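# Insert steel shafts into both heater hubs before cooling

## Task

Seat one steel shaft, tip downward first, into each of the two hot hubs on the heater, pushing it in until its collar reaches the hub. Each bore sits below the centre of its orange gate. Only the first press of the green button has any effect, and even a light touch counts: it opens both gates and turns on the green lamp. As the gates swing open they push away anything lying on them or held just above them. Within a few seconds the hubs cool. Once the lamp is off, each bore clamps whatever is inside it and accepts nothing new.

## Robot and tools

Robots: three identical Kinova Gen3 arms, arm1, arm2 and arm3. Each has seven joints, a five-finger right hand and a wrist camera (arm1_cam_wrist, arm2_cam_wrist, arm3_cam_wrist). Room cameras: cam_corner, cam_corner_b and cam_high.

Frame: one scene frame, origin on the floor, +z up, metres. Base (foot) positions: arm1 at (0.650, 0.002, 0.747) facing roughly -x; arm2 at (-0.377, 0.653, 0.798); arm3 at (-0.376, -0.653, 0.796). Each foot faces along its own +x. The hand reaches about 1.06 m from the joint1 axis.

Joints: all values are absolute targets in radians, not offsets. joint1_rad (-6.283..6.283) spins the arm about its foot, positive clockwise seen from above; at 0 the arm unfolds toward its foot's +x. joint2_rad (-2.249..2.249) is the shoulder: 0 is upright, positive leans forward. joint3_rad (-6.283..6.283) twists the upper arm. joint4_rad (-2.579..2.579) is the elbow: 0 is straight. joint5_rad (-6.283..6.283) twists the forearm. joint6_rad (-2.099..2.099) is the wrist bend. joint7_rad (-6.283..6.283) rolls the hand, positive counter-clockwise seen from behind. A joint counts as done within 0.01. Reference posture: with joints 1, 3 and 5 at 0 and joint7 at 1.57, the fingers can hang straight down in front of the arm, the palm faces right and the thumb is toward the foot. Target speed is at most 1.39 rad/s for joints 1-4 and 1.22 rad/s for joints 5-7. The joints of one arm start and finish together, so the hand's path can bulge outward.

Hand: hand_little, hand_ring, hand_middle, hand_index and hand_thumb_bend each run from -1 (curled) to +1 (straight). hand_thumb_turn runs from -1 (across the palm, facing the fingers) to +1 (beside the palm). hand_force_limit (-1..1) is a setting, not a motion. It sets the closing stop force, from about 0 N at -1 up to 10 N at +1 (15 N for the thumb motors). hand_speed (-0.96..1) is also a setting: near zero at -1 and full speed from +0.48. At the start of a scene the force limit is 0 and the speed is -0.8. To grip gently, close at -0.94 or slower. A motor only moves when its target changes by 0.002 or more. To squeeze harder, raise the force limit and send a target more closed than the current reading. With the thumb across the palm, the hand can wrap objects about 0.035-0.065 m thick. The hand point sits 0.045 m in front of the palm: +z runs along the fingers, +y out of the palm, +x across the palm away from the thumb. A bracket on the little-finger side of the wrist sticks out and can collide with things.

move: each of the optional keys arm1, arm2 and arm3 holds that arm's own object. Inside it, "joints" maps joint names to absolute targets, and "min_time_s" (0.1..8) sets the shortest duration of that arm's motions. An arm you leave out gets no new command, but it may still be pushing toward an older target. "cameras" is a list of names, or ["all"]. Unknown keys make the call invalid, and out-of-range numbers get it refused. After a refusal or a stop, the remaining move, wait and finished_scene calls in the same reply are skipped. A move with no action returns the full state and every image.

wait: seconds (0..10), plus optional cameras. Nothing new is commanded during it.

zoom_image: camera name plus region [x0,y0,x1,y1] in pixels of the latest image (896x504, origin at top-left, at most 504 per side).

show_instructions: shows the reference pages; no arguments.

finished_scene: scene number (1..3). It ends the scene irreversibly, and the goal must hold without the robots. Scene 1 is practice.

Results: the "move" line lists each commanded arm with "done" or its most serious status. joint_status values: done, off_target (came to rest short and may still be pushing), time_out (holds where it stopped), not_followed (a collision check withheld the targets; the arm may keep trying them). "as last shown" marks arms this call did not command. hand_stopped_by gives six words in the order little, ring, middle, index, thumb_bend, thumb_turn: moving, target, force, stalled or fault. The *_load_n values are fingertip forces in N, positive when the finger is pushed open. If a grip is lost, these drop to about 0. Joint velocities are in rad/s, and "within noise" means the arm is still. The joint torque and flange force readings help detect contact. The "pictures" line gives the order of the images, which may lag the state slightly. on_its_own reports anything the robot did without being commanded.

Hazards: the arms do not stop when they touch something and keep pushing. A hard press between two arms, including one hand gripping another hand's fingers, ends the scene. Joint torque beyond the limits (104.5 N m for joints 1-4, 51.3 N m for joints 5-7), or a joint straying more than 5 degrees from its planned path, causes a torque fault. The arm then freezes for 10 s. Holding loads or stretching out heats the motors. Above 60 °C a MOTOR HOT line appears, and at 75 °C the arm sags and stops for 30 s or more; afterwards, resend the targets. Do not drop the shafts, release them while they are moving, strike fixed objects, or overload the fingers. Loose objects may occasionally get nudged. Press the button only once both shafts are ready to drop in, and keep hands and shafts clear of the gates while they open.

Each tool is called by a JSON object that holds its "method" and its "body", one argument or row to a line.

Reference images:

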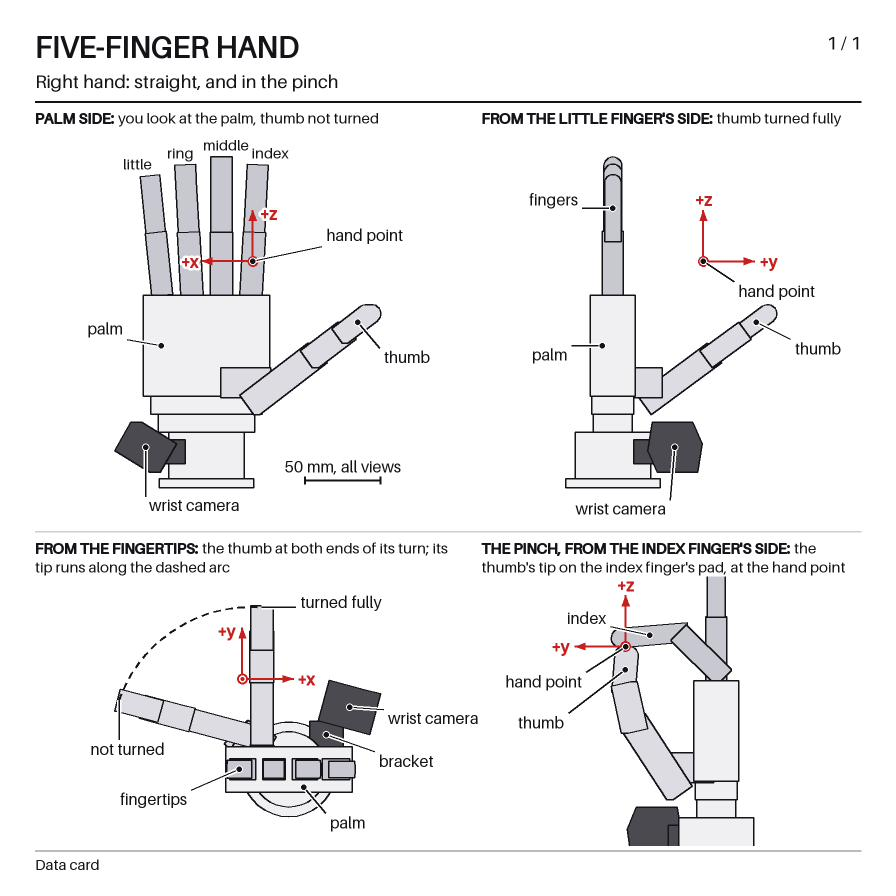

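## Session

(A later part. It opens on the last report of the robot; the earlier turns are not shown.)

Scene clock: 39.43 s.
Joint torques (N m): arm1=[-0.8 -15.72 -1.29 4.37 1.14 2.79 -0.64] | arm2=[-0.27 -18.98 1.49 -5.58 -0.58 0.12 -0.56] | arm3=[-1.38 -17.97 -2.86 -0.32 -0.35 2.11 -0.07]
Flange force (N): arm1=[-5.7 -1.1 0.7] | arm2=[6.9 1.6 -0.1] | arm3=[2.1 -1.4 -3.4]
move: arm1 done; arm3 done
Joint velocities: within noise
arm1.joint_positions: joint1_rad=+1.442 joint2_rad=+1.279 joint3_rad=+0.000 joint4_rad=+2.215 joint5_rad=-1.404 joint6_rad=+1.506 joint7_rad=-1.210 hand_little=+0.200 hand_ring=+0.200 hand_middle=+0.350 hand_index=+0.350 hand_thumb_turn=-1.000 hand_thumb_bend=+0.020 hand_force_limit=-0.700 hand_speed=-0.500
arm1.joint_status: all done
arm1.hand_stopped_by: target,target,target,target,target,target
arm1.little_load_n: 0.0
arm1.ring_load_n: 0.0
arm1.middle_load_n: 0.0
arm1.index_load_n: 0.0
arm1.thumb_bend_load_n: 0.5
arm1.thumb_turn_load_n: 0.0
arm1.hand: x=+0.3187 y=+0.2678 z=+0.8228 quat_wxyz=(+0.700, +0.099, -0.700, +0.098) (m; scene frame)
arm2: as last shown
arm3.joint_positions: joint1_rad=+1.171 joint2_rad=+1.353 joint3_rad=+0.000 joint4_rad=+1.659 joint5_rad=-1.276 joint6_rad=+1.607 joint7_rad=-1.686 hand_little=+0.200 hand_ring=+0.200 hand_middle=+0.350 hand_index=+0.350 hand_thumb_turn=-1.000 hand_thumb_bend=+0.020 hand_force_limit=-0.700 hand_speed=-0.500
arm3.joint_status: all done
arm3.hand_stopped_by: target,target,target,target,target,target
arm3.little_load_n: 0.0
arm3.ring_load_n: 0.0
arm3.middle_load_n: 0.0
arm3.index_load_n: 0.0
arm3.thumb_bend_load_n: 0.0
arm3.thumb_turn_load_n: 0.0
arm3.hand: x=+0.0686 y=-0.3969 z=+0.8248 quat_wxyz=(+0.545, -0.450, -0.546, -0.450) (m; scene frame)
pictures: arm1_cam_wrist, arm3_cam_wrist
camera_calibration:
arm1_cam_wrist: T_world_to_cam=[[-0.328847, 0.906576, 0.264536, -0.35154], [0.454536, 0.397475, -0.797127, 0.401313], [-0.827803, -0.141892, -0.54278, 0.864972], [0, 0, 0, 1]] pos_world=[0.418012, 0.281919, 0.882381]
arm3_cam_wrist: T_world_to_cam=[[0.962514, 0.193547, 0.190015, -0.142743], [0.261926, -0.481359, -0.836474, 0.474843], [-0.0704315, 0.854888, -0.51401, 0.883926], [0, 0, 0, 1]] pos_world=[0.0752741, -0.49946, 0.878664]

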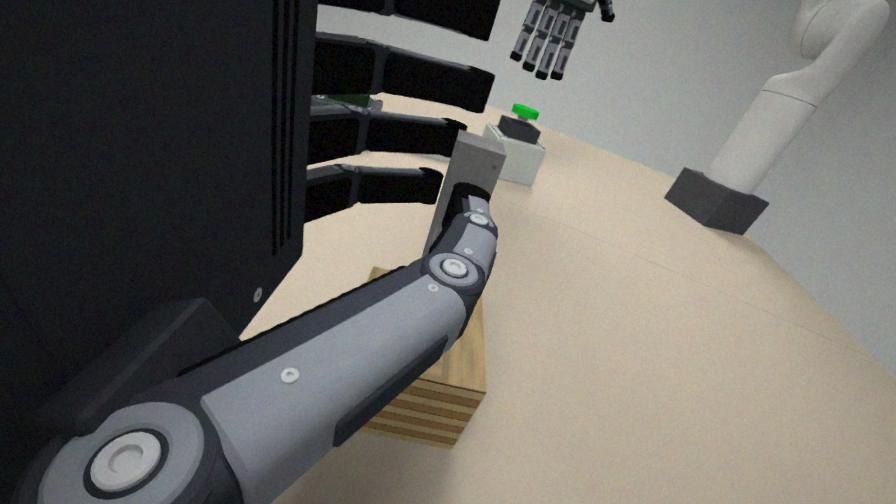

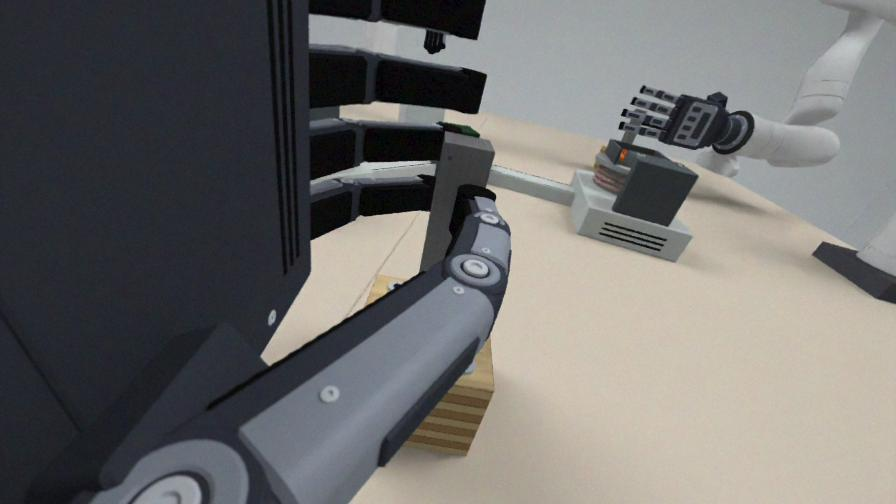

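{"method": "move", "body": {
  "arm1": {"joints": {"hand_speed": -0.88, "hand_force_limit": -0.5, "hand_index": -0.3, "hand_middle": -0.3}},
  "arm3": {"joints": {"hand_speed": -0.88, "hand_force_limit": -0.5, "hand_index": -0.3, "hand_middle": -0.3}},
  "cameras": []
}}

{"method": "move", "body": {
  "arm1": {"joints": {"hand_index": -0.32}},
  "arm3": {"joints": {"hand_index": -0.32}},
  "cameras": []
}}

{"method": "move", "body": {
  "arm1": {"joints": {"hand_speed": -0.9, "hand_force_limit": 0.2, "hand_middle": -0.34}},
  "arm3": {"joints": {"hand_speed": -0.9, "hand_force_limit": 0.2, "hand_middle": -0.34}},
  "cameras": ["arm1_cam_wrist","arm3_cam_wrist"]
}}

Scene clock: 42.27 s.
Joint torques (N m): arm1=[-0.62 -16.27 -1.66 4.49 1.27 3.36 -0.6] | arm2=[-0.35 -18.95 1.55 -5.56 -0.64 0.08 -0.55] | arm3=[-0.33 -17.63 -1.61 -0.99 -0.72 1.33 -0.11]
Flange force (N): arm1=[-7.5 -1.5 1.2] | arm2=[7.0 1.7 -0.2] | arm3=[4.2 -2.8 -1.5]
move: arm1 off_target; arm3 off_target
Joint velocities: within noise
arm1.joint_positions: joint1_rad=+1.442 joint2_rad=+1.279 joint3_rad=+0.000 joint4_rad=+2.215 joint5_rad=-1.404 joint6_rad=+1.506 joint7_rad=-1.210 hand_little=+0.200 hand_ring=+0.200 hand_middle=+0.040 hand_index=+0.050 hand_thumb_turn=-1.000 hand_thumb_bend=+0.022 hand_force_limit=-0.500 hand_speed=-0.880
arm1.joint_status: hand_middle off_target (ended at +0.040, target -0.300); hand_index off_target (ended at +0.050, target -0.300); the others done
arm1.hand_stopped_by: target,target,force,force,target,target
arm1.little_load_n: 0.0
arm1.ring_load_n: 0.0
arm1.middle_load_n: 4.5
arm1.index_load_n: 1.5
arm1.thumb_bend_load_n: 5.5
arm1.thumb_turn_load_n: 2.0
arm1.hand: x=+0.3187 y=+0.2678 z=+0.8228 quat_wxyz=(+0.700, +0.099, -0.700, +0.098) (m; scene frame)
arm2: as last shown
arm3.joint_positions: joint1_rad=+1.171 joint2_rad=+1.353 joint3_rad=+0.000 joint4_rad=+1.659 joint5_rad=-1.276 joint6_rad=+1.607 joint7_rad=-1.686 hand_little=+0.200 hand_ring=+0.200 hand_middle=+0.051 hand_index=+0.073 hand_thumb_turn=-1.000 hand_thumb_bend=+0.021 hand_force_limit=-0.500 hand_speed=-0.880
arm3.joint_status: hand_middle off_target (ended at +0.051, target -0.300); hand_index off_target (ended at +0.073, target -0.300); the others done
arm3.hand_stopped_by: target,target,force,force,target,target
arm3.little_load_n: 0.0
arm3.ring_load_n: 0.0
arm3.middle_load_n: 5.0
arm3.index_load_n: 2.5
arm3.thumb_bend_load_n: 4.0
arm3.thumb_turn_load_n: 1.0
arm3.hand: x=+0.0686 y=-0.3969 z=+0.8248 quat_wxyz=(+0.545, -0.450, -0.546, -0.450) (m; scene frame)
pictures: none
No camera images: "cameras" was empty.

Scene clock: 42.67 s.
Joint torques (N m): arm1=[-0.51 -16.03 -1.45 4.38 1.17 3.11 -0.6] | arm2=[-0.31 -19.01 1.53 -5.58 -0.62 0.12 -0.49] | arm3=[0.12 -17.95 -1.36 -1.29 -0.96 1.2 -0.07]
Flange force (N): arm1=[-6.5 -1.3 1.3] | arm2=[6.9 1.5 0.0] | arm3=[4.0 -3.3 -0.8]
move: arm1 off_target; arm3 off_target
Joint velocities: within noise
arm1.joint_positions: joint1_rad=+1.442 joint2_rad=+1.279 joint3_rad=+0.000 joint4_rad=+2.215 joint5_rad=-1.404 joint6_rad=+1.506 joint7_rad=-1.210 hand_little=+0.200 hand_ring=+0.200 hand_middle=+0.040 hand_index=+0.041 hand_thumb_turn=-1.000 hand_thumb_bend=+0.022 hand_force_limit=-0.500 hand_speed=-0.880
arm1.joint_status: hand_index off_target (ended at +0.041, target -0.320)
arm1.hand_stopped_by: target,target,force,force,target,target
arm1.little_load_n: 0.0
arm1.ring_load_n: 0.0
arm1.middle_load_n: 4.0
arm1.index_load_n: 4.0
arm1.thumb_bend_load_n: 7.0
arm1.thumb_turn_load_n: 1.0
arm1.hand: x=+0.3187 y=+0.2678 z=+0.8228 quat_wxyz=(+0.700, +0.099, -0.700, +0.098) (m; scene frame)
arm2: as last shown
arm3.joint_positions: joint1_rad=+1.171 joint2_rad=+1.353 joint3_rad=+0.000 joint4_rad=+1.659 joint5_rad=-1.276 joint6_rad=+1.607 joint7_rad=-1.686 hand_little=+0.200 hand_ring=+0.200 hand_middle=+0.051 hand_index=+0.064 hand_thumb_turn=-1.000 hand_thumb_bend=+0.021 hand_force_limit=-0.500 hand_speed=-0.880
arm3.joint_status: hand_index off_target (ended at +0.064, target -0.320)
arm3.hand_stopped_by: target,target,force,force,target,target
arm3.little_load_n: 0.5
arm3.ring_load_n: 0.0
arm3.middle_load_n: 4.0
arm3.index_load_n: 5.5
arm3.thumb_bend_load_n: 4.5
arm3.thumb_turn_load_n: 1.0
arm3.hand: x=+0.0686 y=-0.3969 z=+0.8248 quat_wxyz=(+0.545, -0.450, -0.546, -0.450) (m; scene frame)
pictures: none
No camera images: "cameras" was empty.

Scene clock: 43.07 s.
Joint torques (N m): arm1=[-0.5 -16.27 -1.64 4.55 1.29 3.38 -0.59] | arm2=[-0.28 -19.01 1.46 -5.6 -0.63 0.09 -0.51] | arm3=[0.08 -17.6 -1.2 -1.34 -0.97 1 -0.11]
Flange force (N): arm1=[-7.6 -1.3 1.5] | arm2=[6.9 1.5 -0.1] | arm3=[4.9 -3.6 -0.9]
move: arm1 off_target; arm3 off_target
Joint velocities: within noise
arm1.joint_positions: joint1_rad=+1.442 joint2_rad=+1.279 joint3_rad=+0.000 joint4_rad=+2.215 joint5_rad=-1.404 joint6_rad=+1.506 joint7_rad=-1.210 hand_little=+0.200 hand_ring=+0.200 hand_middle=+0.034 hand_index=+0.041 hand_thumb_turn=-1.000 hand_thumb_bend=+0.023 hand_force_limit=+0.200 hand_speed=-0.900
arm1.joint_status: hand_middle off_target (ended at +0.034, target -0.340); the others done
arm1.hand_stopped_by: target,target,force,force,target,target
arm1.little_load_n: 0.0
arm1.ring_load_n: 0.0
arm1.middle_load_n: 6.0
arm1.index_load_n: 3.5
arm1.thumb_bend_load_n: 8.0
arm1.thumb_turn_load_n: 1.5
arm1.hand: x=+0.3187 y=+0.2678 z=+0.8228 quat_wxyz=(+0.700, +0.099, -0.700, +0.098) (m; scene frame)
arm2.joint_positions: joint1_rad=-0.123 joint2_rad=+0.594 joint3_rad=+0.000 joint4_rad=+1.540 joint5_rad=+0.000 joint6_rad=+1.007 joint7_rad=+1.571 hand_little=+1.000 hand_ring=+1.000 hand_middle=+1.000 hand_index=+1.000 hand_thumb_turn=+1.000 hand_thumb_bend=+1.000 hand_force_limit=+0.000 hand_speed=-0.800
arm2.joint_status: not commanded
arm2.hand_stopped_by: target,target,target,target,target,target
arm2.little_load_n: 0.0
arm2.ring_load_n: 0.0
arm2.middle_load_n: 0.0
arm2.index_load_n: 0.0
arm2.thumb_bend_load_n: 0.0
arm2.thumb_turn_load_n: 0.0
arm2.hand: x=-0.1723 y=+0.2185 z=+0.9352 quat_wxyz=(-0.007, +0.889, -0.457, -0.003) (m; scene frame)
arm3.joint_positions: joint1_rad=+1.171 joint2_rad=+1.353 joint3_rad=+0.000 joint4_rad=+1.659 joint5_rad=-1.276 joint6_rad=+1.607 joint7_rad=-1.686 hand_little=+0.200 hand_ring=+0.200 hand_middle=+0.044 hand_index=+0.064 hand_thumb_turn=-1.000 hand_thumb_bend=+0.022 hand_force_limit=+0.200 hand_speed=-0.900
arm3.joint_status: hand_middle off_target (ended at +0.044, target -0.340); the others done
arm3.hand_stopped_by: target,target,force,force,target,target
arm3.little_load_n: 0.0
arm3.ring_load_n: 0.0
arm3.middle_load_n: 6.0
arm3.index_load_n: 4.5
arm3.thumb_bend_load_n: 6.0
arm3.thumb_turn_load_n: 1.5
arm3.hand: x=+0.0686 y=-0.3969 z=+0.8248 quat_wxyz=(+0.545, -0.450, -0.546, -0.450) (m; scene frame)
pictures: arm1_cam_wrist, arm3_cam_wrist
camera_calibration:
arm1_cam_wrist: T_world_to_cam=[[-0.328847, 0.906576, 0.264536, -0.35154], [0.454536, 0.397475, -0.797127, 0.401313], [-0.827803, -0.141892, -0.54278, 0.864972], [0, 0, 0, 1]] pos_world=[0.418012, 0.281919, 0.882381]
arm3_cam_wrist: T_world_to_cam=[[0.962514, 0.193547, 0.190015, -0.142743], [0.261926, -0.481359, -0.836474, 0.474843], [-0.0704315, 0.854888, -0.51401, 0.883926], [0, 0, 0, 1]] pos_world=[0.0752741, -0.49946, 0.878664]

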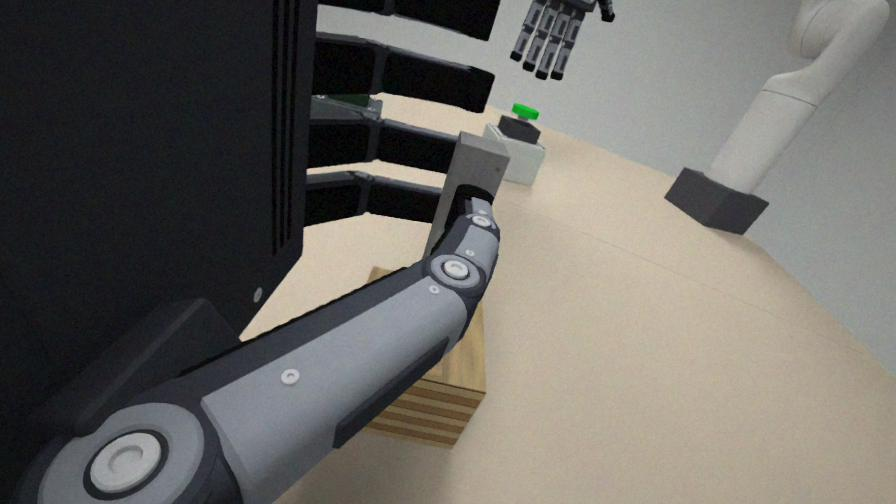

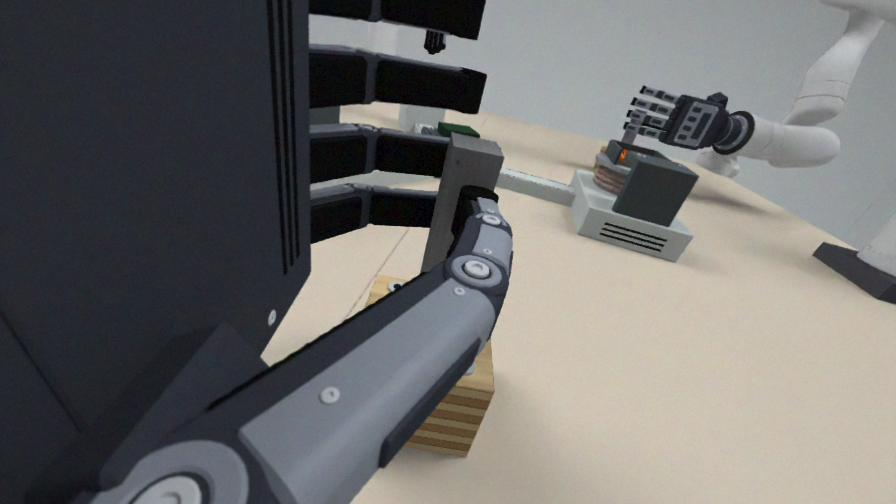

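{"method": "zoom_image", "body": {
  "camera": "arm1_cam_wrist",
  "region": [400, 100, 560, 220]
}}

{"method": "zoom_image", "body": {
  "camera": "arm3_cam_wrist",
  "region": [400, 100, 560, 220]
}}

Scaled by 3.150.

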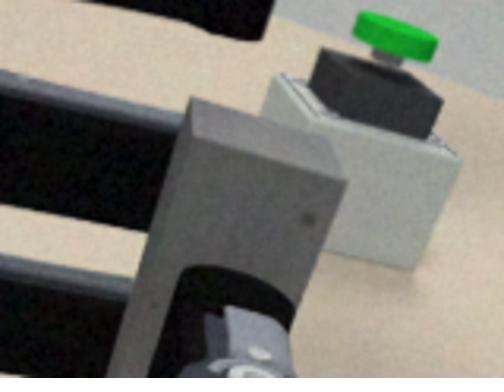

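Scaled by 3.150.

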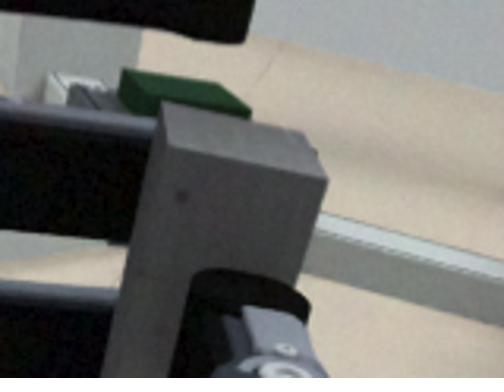

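{"method": "move", "body": {
  "arm1": {"joints": {"joint1_rad": 1.4418, "joint2_rad": 1.1879, "joint4_rad": 2.2655, "joint5_rad": -1.4019, "joint6_rad": 1.5128, "joint7_rad": -1.2503}, "min_time_s": 1.2},
  "arm3": {"joints": {"joint1_rad": 1.1714, "joint2_rad": 1.2788, "joint4_rad": 1.7093, "joint5_rad": -1.2764, "joint6_rad": 1.6145, "joint7_rad": -1.7088}, "min_time_s": 1.2},
  "cameras": []
}}

{"method": "move", "body": {
  "arm1": {"joints": {"joint1_rad": 1.4416, "joint2_rad": 1.0924, "joint4_rad": 2.3065, "joint5_rad": -1.3994, "joint6_rad": 1.5221, "joint7_rad": -1.3041}, "min_time_s": 1},
  "arm3": {"joints": {"joint1_rad": 1.1716, "joint2_rad": 1.2046, "joint4_rad": 1.7518, "joint5_rad": -1.2778, "joint6_rad": 1.6237, "joint7_rad": -1.7391}, "min_time_s": 1},
  "cameras": []
}}

{"method": "move", "body": {
  "arm1": {"joints": {"joint1_rad": 1.4415, "joint2_rad": 0.8875, "joint4_rad": 2.3609, "joint5_rad": -1.3943, "joint6_rad": 1.5482, "joint7_rad": -1.4523}, "min_time_s": 1.2},
  "arm3": {"joints": {"joint1_rad": 1.1720, "joint2_rad": 1.0563, "joint4_rad": 1.8148, "joint5_rad": -1.2828, "joint6_rad": 1.6482, "joint7_rad": -1.8209}, "min_time_s": 1.2},
  "cameras": ["arm1_cam_wrist","arm3_cam_wrist","cam_corner","cam_corner_b"]
}}

Scene clock: 49.33 s.
Joint torques (N m): arm1=[-0.54 -16.35 -1.94 4.23 1.23 3.74 -0.54] | arm2=[-0.28 -18.92 1.42 -5.63 -0.66 0.1 -0.49] | arm3=[-1.16 -17.94 -2.71 -0.66 -0.5 2.15 -0.09]
Flange force (N): arm1=[-8.7 -1.5 1.2] | arm2=[6.7 1.5 -0.1] | arm3=[2.0 -1.9 -2.9]
move: arm1 done; arm3 done
Joint velocities: within noise
arm1.joint_positions: joint1_rad=+1.442 joint2_rad=+1.188 joint3_rad=+0.000 joint4_rad=+2.266 joint5_rad=-1.402 joint6_rad=+1.513 joint7_rad=-1.250 hand_little=+0.200 hand_ring=+0.200 hand_middle=+0.034 hand_index=+0.041 hand_thumb_turn=-1.000 hand_thumb_bend=+0.023 hand_force_limit=+0.200 hand_speed=-0.900
arm1.joint_status: all done
arm1.hand_stopped_by: target,target,force,force,target,target
arm1.little_load_n: 0.0
arm1.ring_load_n: 0.0
arm1.middle_load_n: 6.0
arm1.index_load_n: 3.5
arm1.thumb_bend_load_n: 8.0
arm1.thumb_turn_load_n: 2.0
arm1.hand: x=+0.3186 y=+0.2675 z=+0.8547 quat_wxyz=(+0.700, +0.099, -0.700, +0.098) (m; scene frame)
arm2: as last shown
arm2.thumb_bend_load_n: -0.5
arm3.joint_positions: joint1_rad=+1.171 joint2_rad=+1.279 joint3_rad=+0.000 joint4_rad=+1.709 joint5_rad=-1.276 joint6_rad=+1.614 joint7_rad=-1.709 hand_little=+0.200 hand_ring=+0.200 hand_middle=+0.043 hand_index=+0.064 hand_thumb_turn=-1.000 hand_thumb_bend=+0.020 hand_force_limit=+0.200 hand_speed=-0.900
arm3.joint_status: all done
arm3.hand_stopped_by: target,target,force,force,target,target
arm3.little_load_n: 0.0
arm3.ring_load_n: 0.0
arm3.middle_load_n: 0.0
arm3.index_load_n: 0.5
arm3.thumb_bend_load_n: 0.0
arm3.thumb_turn_load_n: 0.0
arm3.hand: x=+0.0685 y=-0.3969 z=+0.8561 quat_wxyz=(+0.545, -0.450, -0.546, -0.450) (m; scene frame)
pictures: none
No camera images: "cameras" was empty.

Scene clock: 50.63 s.
Joint torques (N m): arm1=[-0.46 -15.95 -1.78 3.77 1.1 3.75 -0.44] | arm2=[-0.31 -18.9 1.57 -5.58 -0.62 0.09 -0.58] | arm3=[-1.35 -17.64 -2.8 -0.79 -0.46 2.09 -0.09]
Flange force (N): arm1=[-8.5 -0.7 1.3] | arm2=[6.8 1.7 -0.3] | arm3=[2.1 -1.7 -3.3]
move: arm1 done; arm3 done
Joint velocities: within noise
arm1.joint_positions: joint1_rad=+1.442 joint2_rad=+1.092 joint3_rad=+0.000 joint4_rad=+2.307 joint5_rad=-1.399 joint6_rad=+1.522 joint7_rad=-1.304 hand_little=+0.200 hand_ring=+0.200 hand_middle=+0.034 hand_index=+0.041 hand_thumb_turn=-1.000 hand_thumb_bend=+0.023 hand_force_limit=+0.200 hand_speed=-0.900
arm1.joint_status: all done
arm1.hand_stopped_by: target,target,force,force,target,target
arm1.little_load_n: 0.0
arm1.ring_load_n: 0.0
arm1.middle_load_n: 5.5
arm1.index_load_n: 3.5
arm1.thumb_bend_load_n: 8.0
arm1.thumb_turn_load_n: 2.5
arm1.hand: x=+0.3186 y=+0.2676 z=+0.8864 quat_wxyz=(+0.700, +0.099, -0.700, +0.098) (m; scene frame)
arm2: as last shown
arm2.thumb_bend_load_n: 0.0
arm3.joint_positions: joint1_rad=+1.172 joint2_rad=+1.205 joint3_rad=+0.000 joint4_rad=+1.752 joint5_rad=-1.278 joint6_rad=+1.624 joint7_rad=-1.739 hand_little=+0.200 hand_ring=+0.200 hand_middle=+0.043 hand_index=+0.064 hand_thumb_turn=-1.000 hand_thumb_bend=+0.020 hand_force_limit=+0.200 hand_speed=-0.900
arm3.joint_status: all done
arm3.hand_stopped_by: target,target,force,force,target,target
arm3.little_load_n: 0.0
arm3.ring_load_n: 0.0
arm3.middle_load_n: 0.0
arm3.index_load_n: 0.0
arm3.thumb_bend_load_n: 0.0
arm3.thumb_turn_load_n: 0.0
arm3.hand: x=+0.0686 y=-0.3969 z=+0.8873 quat_wxyz=(+0.545, -0.450, -0.546, -0.450) (m; scene frame)
pictures: none
No camera images: "cameras" was empty.

Scene clock: 52.13 s.
Joint torques (N m): arm1=[-0.4 -15.02 -1.44 2.51 0.59 3.87 -0.48] | arm2=[-0.29 -18.9 1.49 -5.54 -0.66 0.11 -0.51] | arm3=[-1.37 -17.12 -2.67 -1.46 -0.69 2.04 -0.08]
Flange force (N): arm1=[-8.8 0.2 1.1] | arm2=[6.9 1.5 -0.2] | arm3=[2.1 -1.9 -3.3]
move: arm1 done; arm3 done
Joint velocities: within noise
arm1.joint_positions: joint1_rad=+1.442 joint2_rad=+0.888 joint3_rad=+0.000 joint4_rad=+2.361 joint5_rad=-1.394 joint6_rad=+1.548 joint7_rad=-1.452 hand_little=+0.200 hand_ring=+0.200 hand_middle=+0.034 hand_index=+0.041 hand_thumb_turn=-1.000 hand_thumb_bend=+0.023 hand_force_limit=+0.200 hand_speed=-0.900
arm1.joint_status: all done
arm1.hand_stopped_by: target,target,force,force,target,target
arm1.little_load_n: 0.0
arm1.ring_load_n: 0.5
arm1.middle_load_n: 6.0
arm1.index_load_n: 3.5
arm1.thumb_bend_load_n: 8.0
arm1.thumb_turn_load_n: 2.0
arm1.hand: x=+0.3186 y=+0.2678 z=+0.9497 quat_wxyz=(+0.700, +0.099, -0.700, +0.098) (m; scene frame)
arm2: as last shown
arm2.index_load_n: 0.5
arm3.joint_positions: joint1_rad=+1.172 joint2_rad=+1.056 joint3_rad=+0.000 joint4_rad=+1.815 joint5_rad=-1.283 joint6_rad=+1.648 joint7_rad=-1.821 hand_little=+0.200 hand_ring=+0.200 hand_middle=+0.043 hand_index=+0.064 hand_thumb_turn=-1.000 hand_thumb_bend=+0.020 hand_force_limit=+0.200 hand_speed=-0.900
arm3.joint_status: all done
arm3.hand_stopped_by: target,target,force,force,target,target
arm3.little_load_n: 0.0
arm3.ring_load_n: 0.0
arm3.middle_load_n: 0.0
arm3.index_load_n: 0.0
arm3.thumb_bend_load_n: 0.0
arm3.thumb_turn_load_n: 0.0
arm3.hand: x=+0.0686 y=-0.3969 z=+0.9498 quat_wxyz=(+0.545, -0.450, -0.546, -0.450) (m; scene frame)
pictures: arm1_cam_wrist, arm3_cam_wrist, cam_corner, cam_corner_b
camera_calibration:
arm1_cam_wrist: T_world_to_cam=[[-0.328882, 0.906599, 0.264415, -0.385013], [0.454532, 0.397388, -0.797172, 0.502586], [-0.827791, -0.14199, -0.542771, 0.933783], [0, 0, 0, 1]] pos_world=[0.417912, 0.281919, 1.00928]
arm3_cam_wrist: T_world_to_cam=[[0.962491, 0.193521, 0.190161, -0.166615], [0.26204, -0.48136, -0.836437, 0.579226], [-0.070332, 0.854893, -0.514015, 0.948211], [0, 0, 0, 1]] pos_world=[0.0752743, -0.49956, 1.00356]

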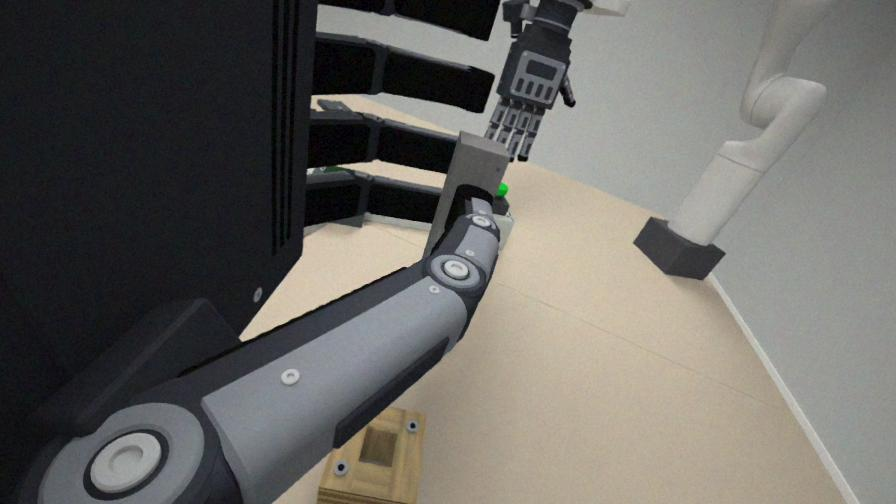

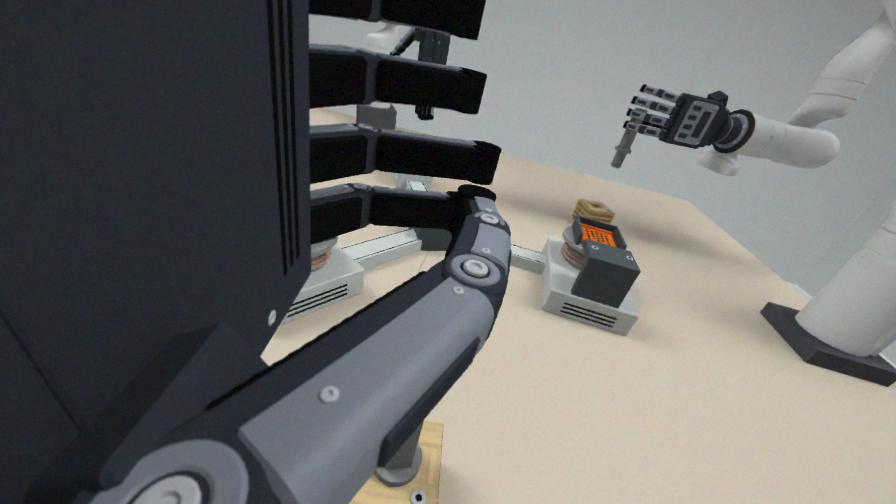

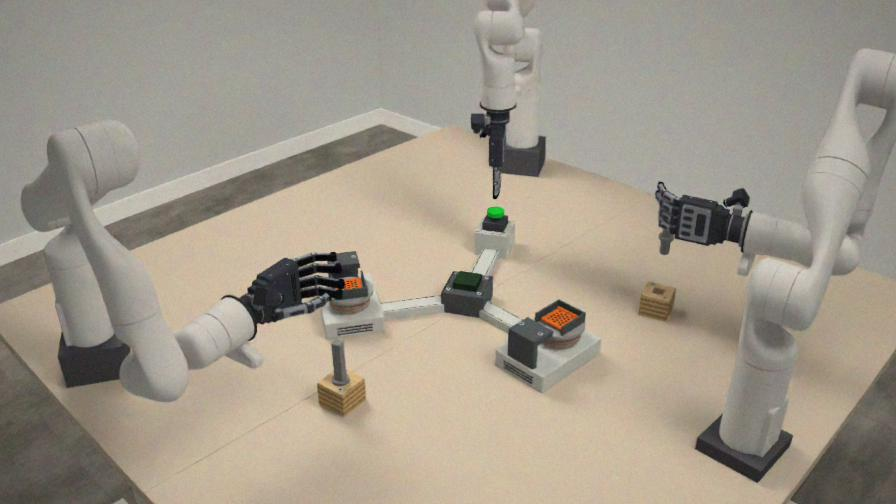

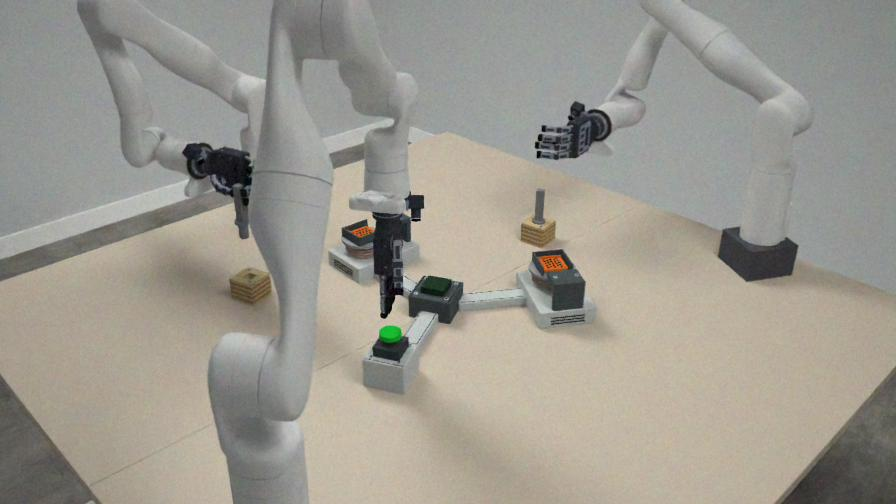

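{"method": "move", "body": {
  "arm3": {"joints": {"hand_speed": 0.2, "hand_force_limit": 0, "hand_index": 1, "hand_middle": 1, "hand_ring": 1, "hand_little": 1, "hand_thumb_bend": 1}},
  "cameras": ["arm3_cam_wrist","cam_corner","cam_high"]
}}

Scene clock: 54.73 s.
Joint torques (N m): arm1=[-0.52 -15.06 -1.41 2.43 0.59 3.81 -0.51] | arm2=[-0.27 -18.93 1.54 -5.54 -0.59 0.12 -0.51] | arm3=[-1.33 -17.17 -2.65 -1.48 -0.68 2.04 -0.08]
Flange force (N): arm1=[-9.0 -0.2 0.9] | arm2=[6.9 1.5 -0.2] | arm3=[2.0 -1.9 -3.2]
move: arm3 done
Joint velocities: within noise
arm1, arm2: as last shown
arm1.joint_positions: joint1_rad=+1.442 joint2_rad=+0.887 joint3_rad=+0.000 joint4_rad=+2.361 joint5_rad=-1.394 joint6_rad=+1.548 joint7_rad=-1.452 hand_little=+0.200 hand_ring=+0.200 hand_middle=+0.034 hand_index=+0.041 hand_thumb_turn=-1.000 hand_thumb_bend=+0.023 hand_force_limit=+0.200 hand_speed=-0.900
arm1.ring_load_n: 0.0
arm2.index_load_n: 0.0
arm3.joint_positions: joint1_rad=+1.172 joint2_rad=+1.056 joint3_rad=+0.000 joint4_rad=+1.815 joint5_rad=-1.283 joint6_rad=+1.648 joint7_rad=-1.821 hand_little=+1.000 hand_ring=+1.000 hand_middle=+1.000 hand_index=+1.000 hand_thumb_turn=-1.000 hand_thumb_bend=+1.000 hand_force_limit=+0.000 hand_speed=+0.200
arm3.joint_status: all done
arm3.hand_stopped_by: target,target,target,target,target,target
arm3.little_load_n: 0.0
arm3.ring_load_n: 0.0
arm3.middle_load_n: 0.0
arm3.index_load_n: 0.0
arm3.thumb_bend_load_n: 0.0
arm3.thumb_turn_load_n: 0.0
arm3.hand: x=+0.0687 y=-0.3970 z=+0.9498 quat_wxyz=(+0.545, -0.450, -0.546, -0.450) (m; scene frame)
pictures: arm3_cam_wrist, cam_corner, cam_high
camera_calibration:
arm3_cam_wrist: T_world_to_cam=[[0.962491, 0.193521, 0.190161, -0.166615], [0.26204, -0.48136, -0.836437, 0.579226], [-0.070332, 0.854893, -0.514015, 0.948211], [0, 0, 0, 1]] pos_world=[0.0752743, -0.49956, 1.00356]

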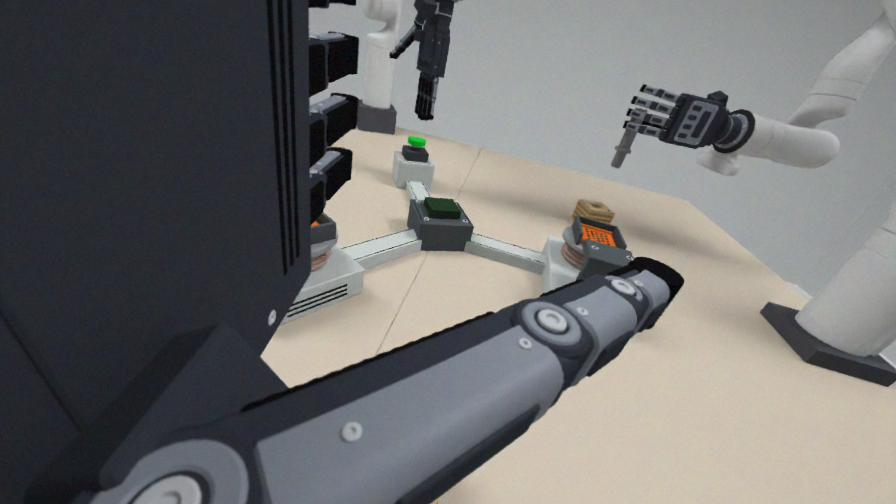

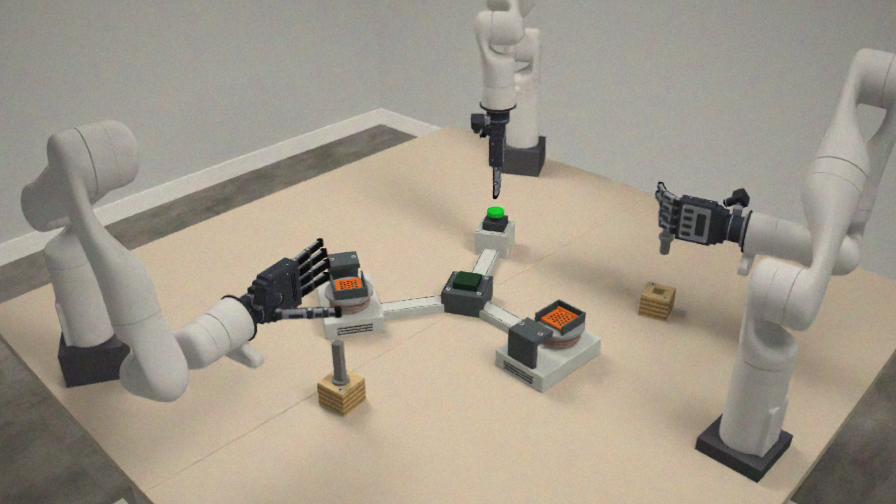

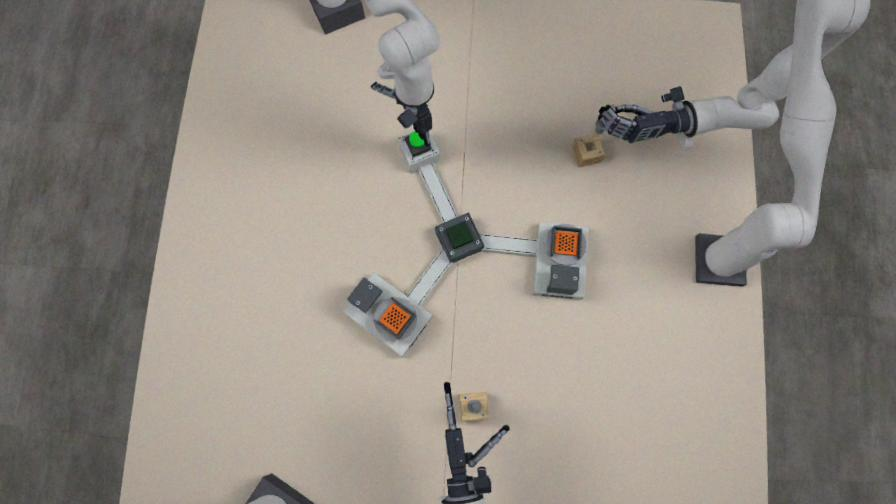

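{"method": "move", "body": {
  "arm3": {"joints": {"joint1_rad": 1.1716, "joint2_rad": 1.2046, "joint4_rad": 1.7518, "joint5_rad": -1.2778, "joint6_rad": 1.6237, "joint7_rad": -1.7391}, "min_time_s": 1.2},
  "cameras": ["arm3_cam_wrist"]
}}

{"method": "move", "body": {
  "arm3": {"joints": {"joint1_rad": 1.1714, "joint2_rad": 1.2788, "joint4_rad": 1.7093, "joint5_rad": -1.2764, "joint6_rad": 1.6145, "joint7_rad": -1.7088}, "min_time_s": 1.0},
  "cameras": ["arm3_cam_wrist"]
}}

{"method": "move", "body": {
  "arm3": {"joints": {"joint1_rad": 1.1713, "joint2_rad": 1.353, "joint4_rad": 1.6594, "joint5_rad": -1.2757, "joint6_rad": 1.6074, "joint7_rad": -1.6855}, "min_time_s": 1.0},
  "cameras": ["arm3_cam_wrist"]
}}

Scene clock: 57.63 s.
Joint torques (N m): arm1=[-0.4 -15.05 -1.47 2.36 0.55 3.81 -0.5] | arm2=[-0.31 -18.88 1.53 -5.6 -0.6 0.08 -0.51] | arm3=[-1.37 -17.63 -2.77 -0.79 -0.47 2.07 -0.08]
Flange force (N): arm1=[-8.8 -0.3 1.0] | arm2=[6.7 1.6 -0.3] | arm3=[2.1 -1.6 -3.3]
move: arm3 done
Joint velocities: within noise
arm1, arm2: as last shown
arm1.middle_load_n: 5.5
arm3.joint_positions: joint1_rad=+1.172 joint2_rad=+1.205 joint3_rad=+0.000 joint4_rad=+1.752 joint5_rad=-1.278 joint6_rad=+1.624 joint7_rad=-1.739 hand_little=+1.000 hand_ring=+1.000 hand_middle=+1.000 hand_index=+1.000 hand_thumb_turn=-1.000 hand_thumb_bend=+1.000 hand_force_limit=+0.000 hand_speed=+0.200
arm3.joint_status: all done
arm3.hand_stopped_by: target,target,target,target,target,target
arm3.little_load_n: 0.0
arm3.ring_load_n: 0.0
arm3.middle_load_n: 0.0
arm3.index_load_n: 0.0
arm3.thumb_bend_load_n: 0.0
arm3.thumb_turn_load_n: 0.5
arm3.hand: x=+0.0686 y=-0.3969 z=+0.8873 quat_wxyz=(+0.545, -0.450, -0.546, -0.450) (m; scene frame)
pictures: arm3_cam_wrist
camera_calibration:
arm3_cam_wrist: T_world_to_cam=[[0.962491, 0.193521, 0.190161, -0.154768], [0.26204, -0.48136, -0.836437, 0.527081], [-0.070332, 0.854893, -0.514015, 0.916051], [0, 0, 0, 1]] pos_world=[0.0752743, -0.49946, 0.941165]

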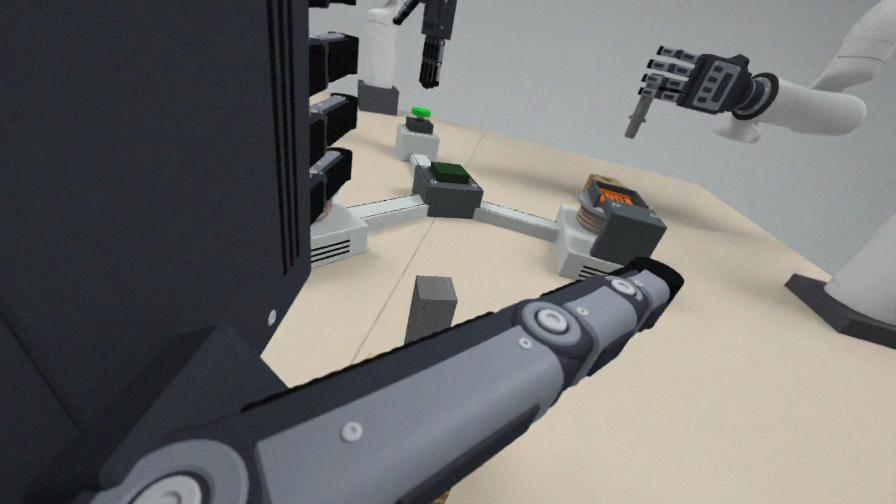

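Scene clock: 58.93 s.
Joint torques (N m): arm1=[-0.4 -15.04 -1.43 2.44 0.56 3.87 -0.49] | arm2=[-0.37 -18.97 1.48 -5.56 -0.63 0.08 -0.48] | arm3=[-1.37 -17.77 -2.84 -0.54 -0.4 2.07 -0.08]
Flange force (N): arm1=[-8.9 -0.1 1.1] | arm2=[7.0 1.7 -0.2] | arm3=[2.3 -1.6 -3.4]
move: arm3 done
Joint velocities: within noise
arm1, arm2: as last shown
arm1.middle_load_n: 6.0
arm1.index_load_n: 3.0
arm2.ring_load_n: 0.5
arm3.joint_positions: joint1_rad=+1.171 joint2_rad=+1.279 joint3_rad=+0.000 joint4_rad=+1.709 joint5_rad=-1.276 joint6_rad=+1.615 joint7_rad=-1.709 hand_little=+1.000 hand_ring=+1.000 hand_middle=+1.000 hand_index=+1.000 hand_thumb_turn=-1.000 hand_thumb_bend=+1.000 hand_force_limit=+0.000 hand_speed=+0.200
arm3.joint_status: all done
arm3.hand_stopped_by: target,target,target,target,target,target
arm3.little_load_n: 0.0
arm3.ring_load_n: 0.0
arm3.middle_load_n: 0.0
arm3.index_load_n: 0.0
arm3.thumb_bend_load_n: 0.0
arm3.thumb_turn_load_n: 0.0
arm3.hand: x=+0.0685 y=-0.3969 z=+0.8561 quat_wxyz=(+0.546, -0.450, -0.546, -0.450) (m; scene frame)
pictures: arm3_cam_wrist
camera_calibration:
arm3_cam_wrist: T_world_to_cam=[[0.962477, 0.193685, 0.190061, -0.148565], [0.262035, -0.481315, -0.836465, 0.501057], [-0.0705311, 0.854881, -0.514007, 0.900008], [0, 0, 0, 1]] pos_world=[0.0751741, -0.499459, 0.909964]

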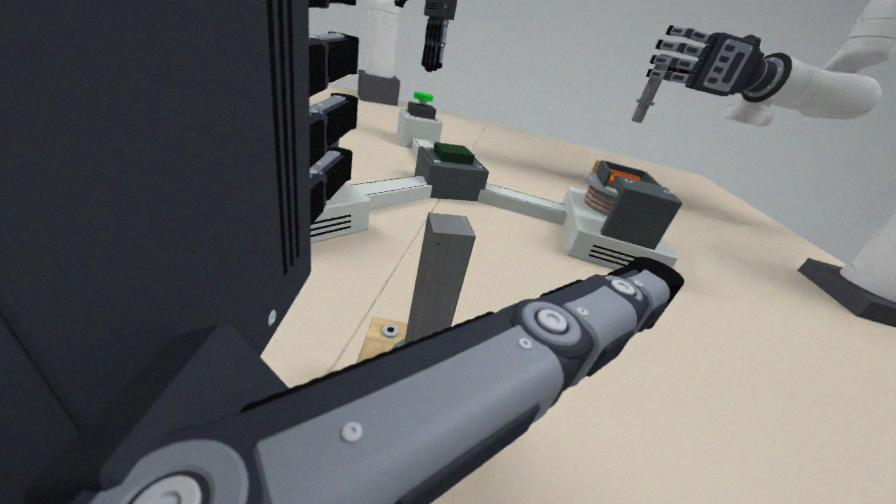

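Scene clock: 60.23 s.
Joint torques (N m): arm1=[-0.51 -15.14 -1.52 2.4 0.55 3.87 -0.47] | arm2=[-0.29 -18.98 1.5 -5.52 -0.61 0.11 -0.54] | arm3=[-1.34 -17.89 -2.83 -0.37 -0.34 2.11 -0.07]
Flange force (N): arm1=[-9.1 -0.3 0.7] | arm2=[7.1 1.6 -0.2] | arm3=[2.4 -1.6 -3.2]
move: arm3 done
Joint velocities: within noise
arm1, arm2: as last shown
arm1.middle_load_n: 5.5
arm1.index_load_n: 3.5
arm2.ring_load_n: 0.0
arm3.joint_positions: joint1_rad=+1.171 joint2_rad=+1.353 joint3_rad=+0.000 joint4_rad=+1.659 joint5_rad=-1.276 joint6_rad=+1.607 joint7_rad=-1.685 hand_little=+1.000 hand_ring=+1.000 hand_middle=+1.000 hand_index=+1.000 hand_thumb_turn=-1.000 hand_thumb_bend=+1.000 hand_force_limit=+0.000 hand_speed=+0.200
arm3.joint_status: all done
arm3.hand_stopped_by: target,target,target,target,target,target
arm3.little_load_n: 0.0
arm3.ring_load_n: 0.0
arm3.middle_load_n: 0.0
arm3.index_load_n: 0.0
arm3.thumb_bend_load_n: 0.0
arm3.thumb_turn_load_n: 0.5
arm3.hand: x=+0.0686 y=-0.3969 z=+0.8248 quat_wxyz=(+0.545, -0.450, -0.546, -0.450) (m; scene frame)
pictures: arm3_cam_wrist
camera_calibration:
arm3_cam_wrist: T_world_to_cam=[[0.962484, 0.193603, 0.190112, -0.142798], [0.262038, -0.481337, -0.836451, 0.474826], [-0.0704316, 0.854887, -0.514011, 0.883926], [0, 0, 0, 1]] pos_world=[0.0752742, -0.499459, 0.878664]

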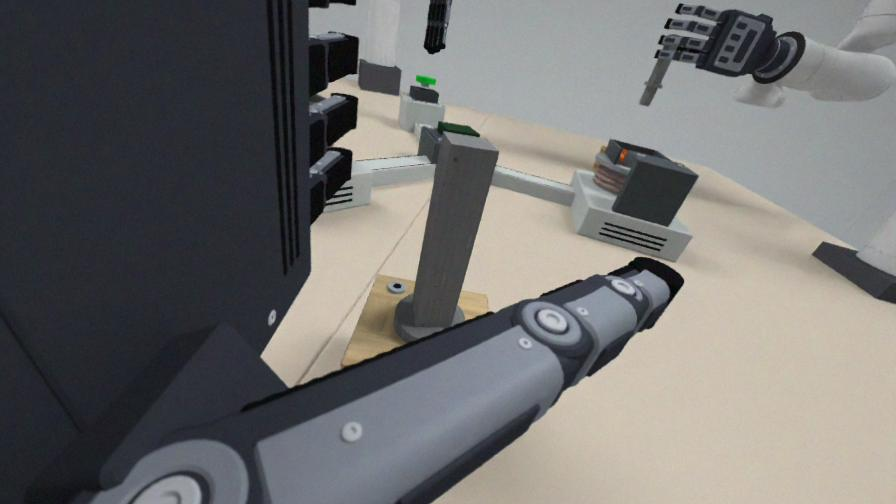

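{"method": "zoom_image", "body": {
  "camera": "arm3_cam_wrist",
  "region": [400, 100, 560, 220]
}}

{"method": "zoom_image", "body": {
  "camera": "arm3_cam_wrist",
  "region": [340, 260, 500, 380]
}}

Scaled by 3.150.

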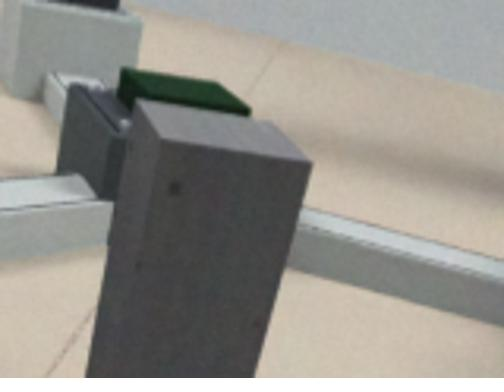

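Scaled by 3.150.

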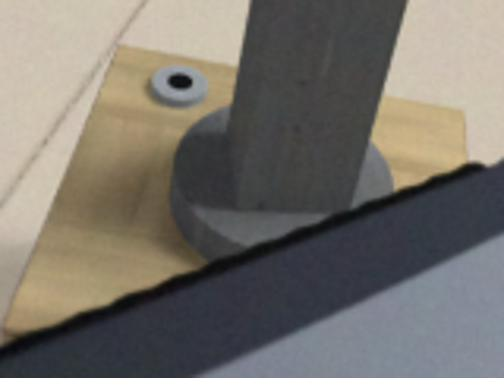

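{"method": "move", "body": {
  "arm3": {"joints": {"joint1_rad": 1.1493, "joint2_rad": 1.3719, "joint4_rad": 1.5105, "joint5_rad": -1.1850, "joint6_rad": 1.6680, "joint7_rad": -1.8019}, "min_time_s": 1.0},
  "cameras": ["arm3_cam_wrist"]
}}

{"method": "zoom_image", "body": {
  "camera": "arm3_cam_wrist",
  "region": [400, 100, 560, 220]
}}

Scene clock: 66.90 s.
Joint torques (N m): arm1=[-0.47 -15.08 -1.43 2.45 0.59 3.92 -0.53] | arm2=[-0.35 -18.98 1.46 -5.56 -0.62 0.09 -0.51] | arm3=[-1.34 -18.76 -2.8 -1.13 -0.65 2.05 -0.07]
Flange force (N): arm1=[-9.1 -0.3 1.1] | arm2=[7.0 1.7 -0.2] | arm3=[2.3 -2.0 -2.9]
move: arm3 done
Joint velocities: within noise
arm1: as last shown
arm1.ring_load_n: 0.5
arm1.middle_load_n: 6.0
arm2.joint_positions: joint1_rad=-0.123 joint2_rad=+0.594 joint3_rad=+0.000 joint4_rad=+1.540 joint5_rad=+0.000 joint6_rad=+1.007 joint7_rad=+1.571 hand_little=+1.000 hand_ring=+1.000 hand_middle=+1.000 hand_index=+1.000 hand_thumb_turn=+1.000 hand_thumb_bend=+1.000 hand_force_limit=+0.000 hand_speed=-0.800
arm2.joint_status: not commanded
arm2.hand_stopped_by: target,target,target,target,target,target
arm2.little_load_n: 0.0
arm2.ring_load_n: 0.0
arm2.middle_load_n: 0.0
arm2.index_load_n: 0.0
arm2.thumb_bend_load_n: 0.0
arm2.thumb_turn_load_n: 0.0
arm2.hand: x=-0.1723 y=+0.2185 z=+0.9352 quat_wxyz=(-0.007, +0.889, -0.457, -0.003) (m; scene frame)
arm3.joint_positions: joint1_rad=+1.149 joint2_rad=+1.372 joint3_rad=+0.000 joint4_rad=+1.510 joint5_rad=-1.185 joint6_rad=+1.668 joint7_rad=-1.802 hand_little=+1.000 hand_ring=+1.000 hand_middle=+1.000 hand_index=+1.000 hand_thumb_turn=-1.000 hand_thumb_bend=+1.000 hand_force_limit=+0.000 hand_speed=+0.200
arm3.joint_status: all done
arm3.hand_stopped_by: target,target,target,target,target,target
arm3.little_load_n: 0.0
arm3.ring_load_n: 0.0
arm3.middle_load_n: 0.0
arm3.index_load_n: 0.0
arm3.thumb_bend_load_n: 0.0
arm3.thumb_turn_load_n: 0.0
arm3.hand: x=+0.0718 y=-0.3933 z=+0.8245 quat_wxyz=(+0.572, -0.416, -0.572, -0.416) (m; scene frame)
pictures: arm3_cam_wrist
camera_calibration:
arm3_cam_wrist: T_world_to_cam=[[0.931838, 0.309186, 0.189954, -0.0986761], [0.318466, -0.445872, -0.836527, 0.485327], [-0.173947, 0.840001, -0.513946, 0.882449], [0, 0, 0, 1]] pos_world=[0.0908895, -0.494355, 0.878264]

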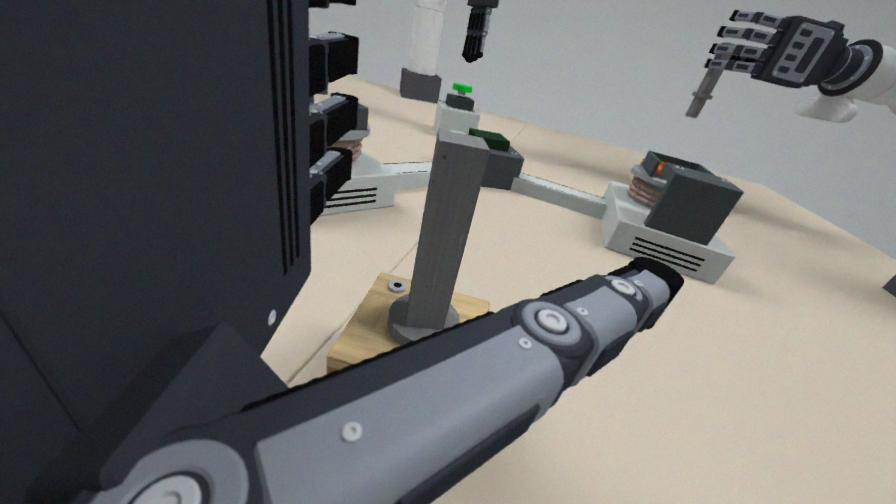

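Scaled by 3.150.

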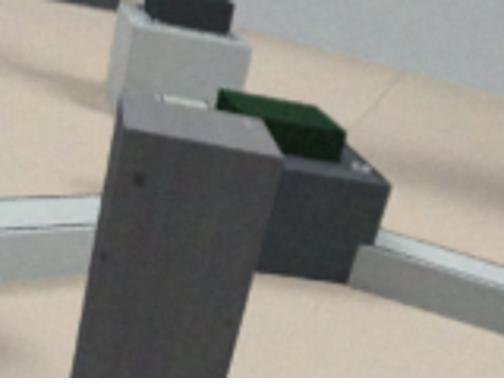

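{"method": "move", "body": {
  "arm3": {"joints": {"hand_speed": -0.5, "hand_force_limit": -0.7, "hand_index": 0.35, "hand_middle": 0.35, "hand_ring": 0.2, "hand_little": 0.2, "hand_thumb_bend": 0.02}},
  "cameras": ["arm3_cam_wrist"]
}}

Scene clock: 70.87 s.
Joint torques (N m): arm1=[-0.54 -15.1 -1.49 2.53 0.58 3.89 -0.48] | arm2=[-0.32 -18.98 1.51 -5.48 -0.6 0.12 -0.5] | arm3=[-1.38 -18.76 -2.81 -1.17 -0.63 2.06 -0.09]
Flange force (N): arm1=[-9.1 0.1 0.7] | arm2=[7.3 1.6 -0.2] | arm3=[2.3 -2.2 -2.8]
move: arm3 done
Joint velocities: within noise
arm1, arm2: as last shown
arm1.ring_load_n: 0.0
arm1.thumb_turn_load_n: 2.5
arm3.joint_positions: joint1_rad=+1.149 joint2_rad=+1.372 joint3_rad=+0.000 joint4_rad=+1.510 joint5_rad=-1.185 joint6_rad=+1.668 joint7_rad=-1.802 hand_little=+0.200 hand_ring=+0.200 hand_middle=+0.350 hand_index=+0.350 hand_thumb_turn=-1.000 hand_thumb_bend=+0.020 hand_force_limit=-0.700 hand_speed=-0.500
arm3.joint_status: all done
arm3.hand_stopped_by: target,target,target,target,target,target
arm3.little_load_n: 0.0
arm3.ring_load_n: 0.0
arm3.middle_load_n: 0.0
arm3.index_load_n: 0.5
arm3.thumb_bend_load_n: 0.0
arm3.thumb_turn_load_n: 0.0
arm3.hand: x=+0.0718 y=-0.3933 z=+0.8245 quat_wxyz=(+0.572, -0.416, -0.572, -0.416) (m; scene frame)
pictures: arm3_cam_wrist
camera_calibration:
arm3_cam_wrist: T_world_to_cam=[[0.931838, 0.309186, 0.189954, -0.0986761], [0.318466, -0.445872, -0.836527, 0.485327], [-0.173947, 0.840001, -0.513946, 0.882449], [0, 0, 0, 1]] pos_world=[0.0908895, -0.494355, 0.878264]

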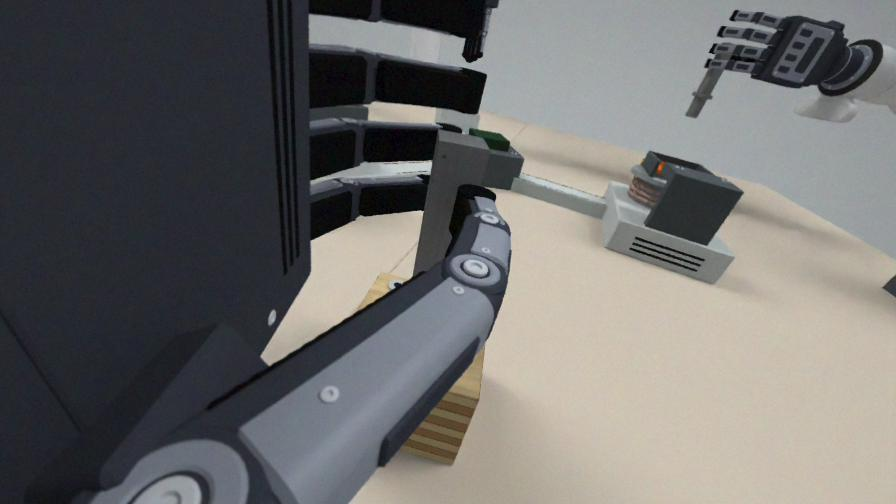

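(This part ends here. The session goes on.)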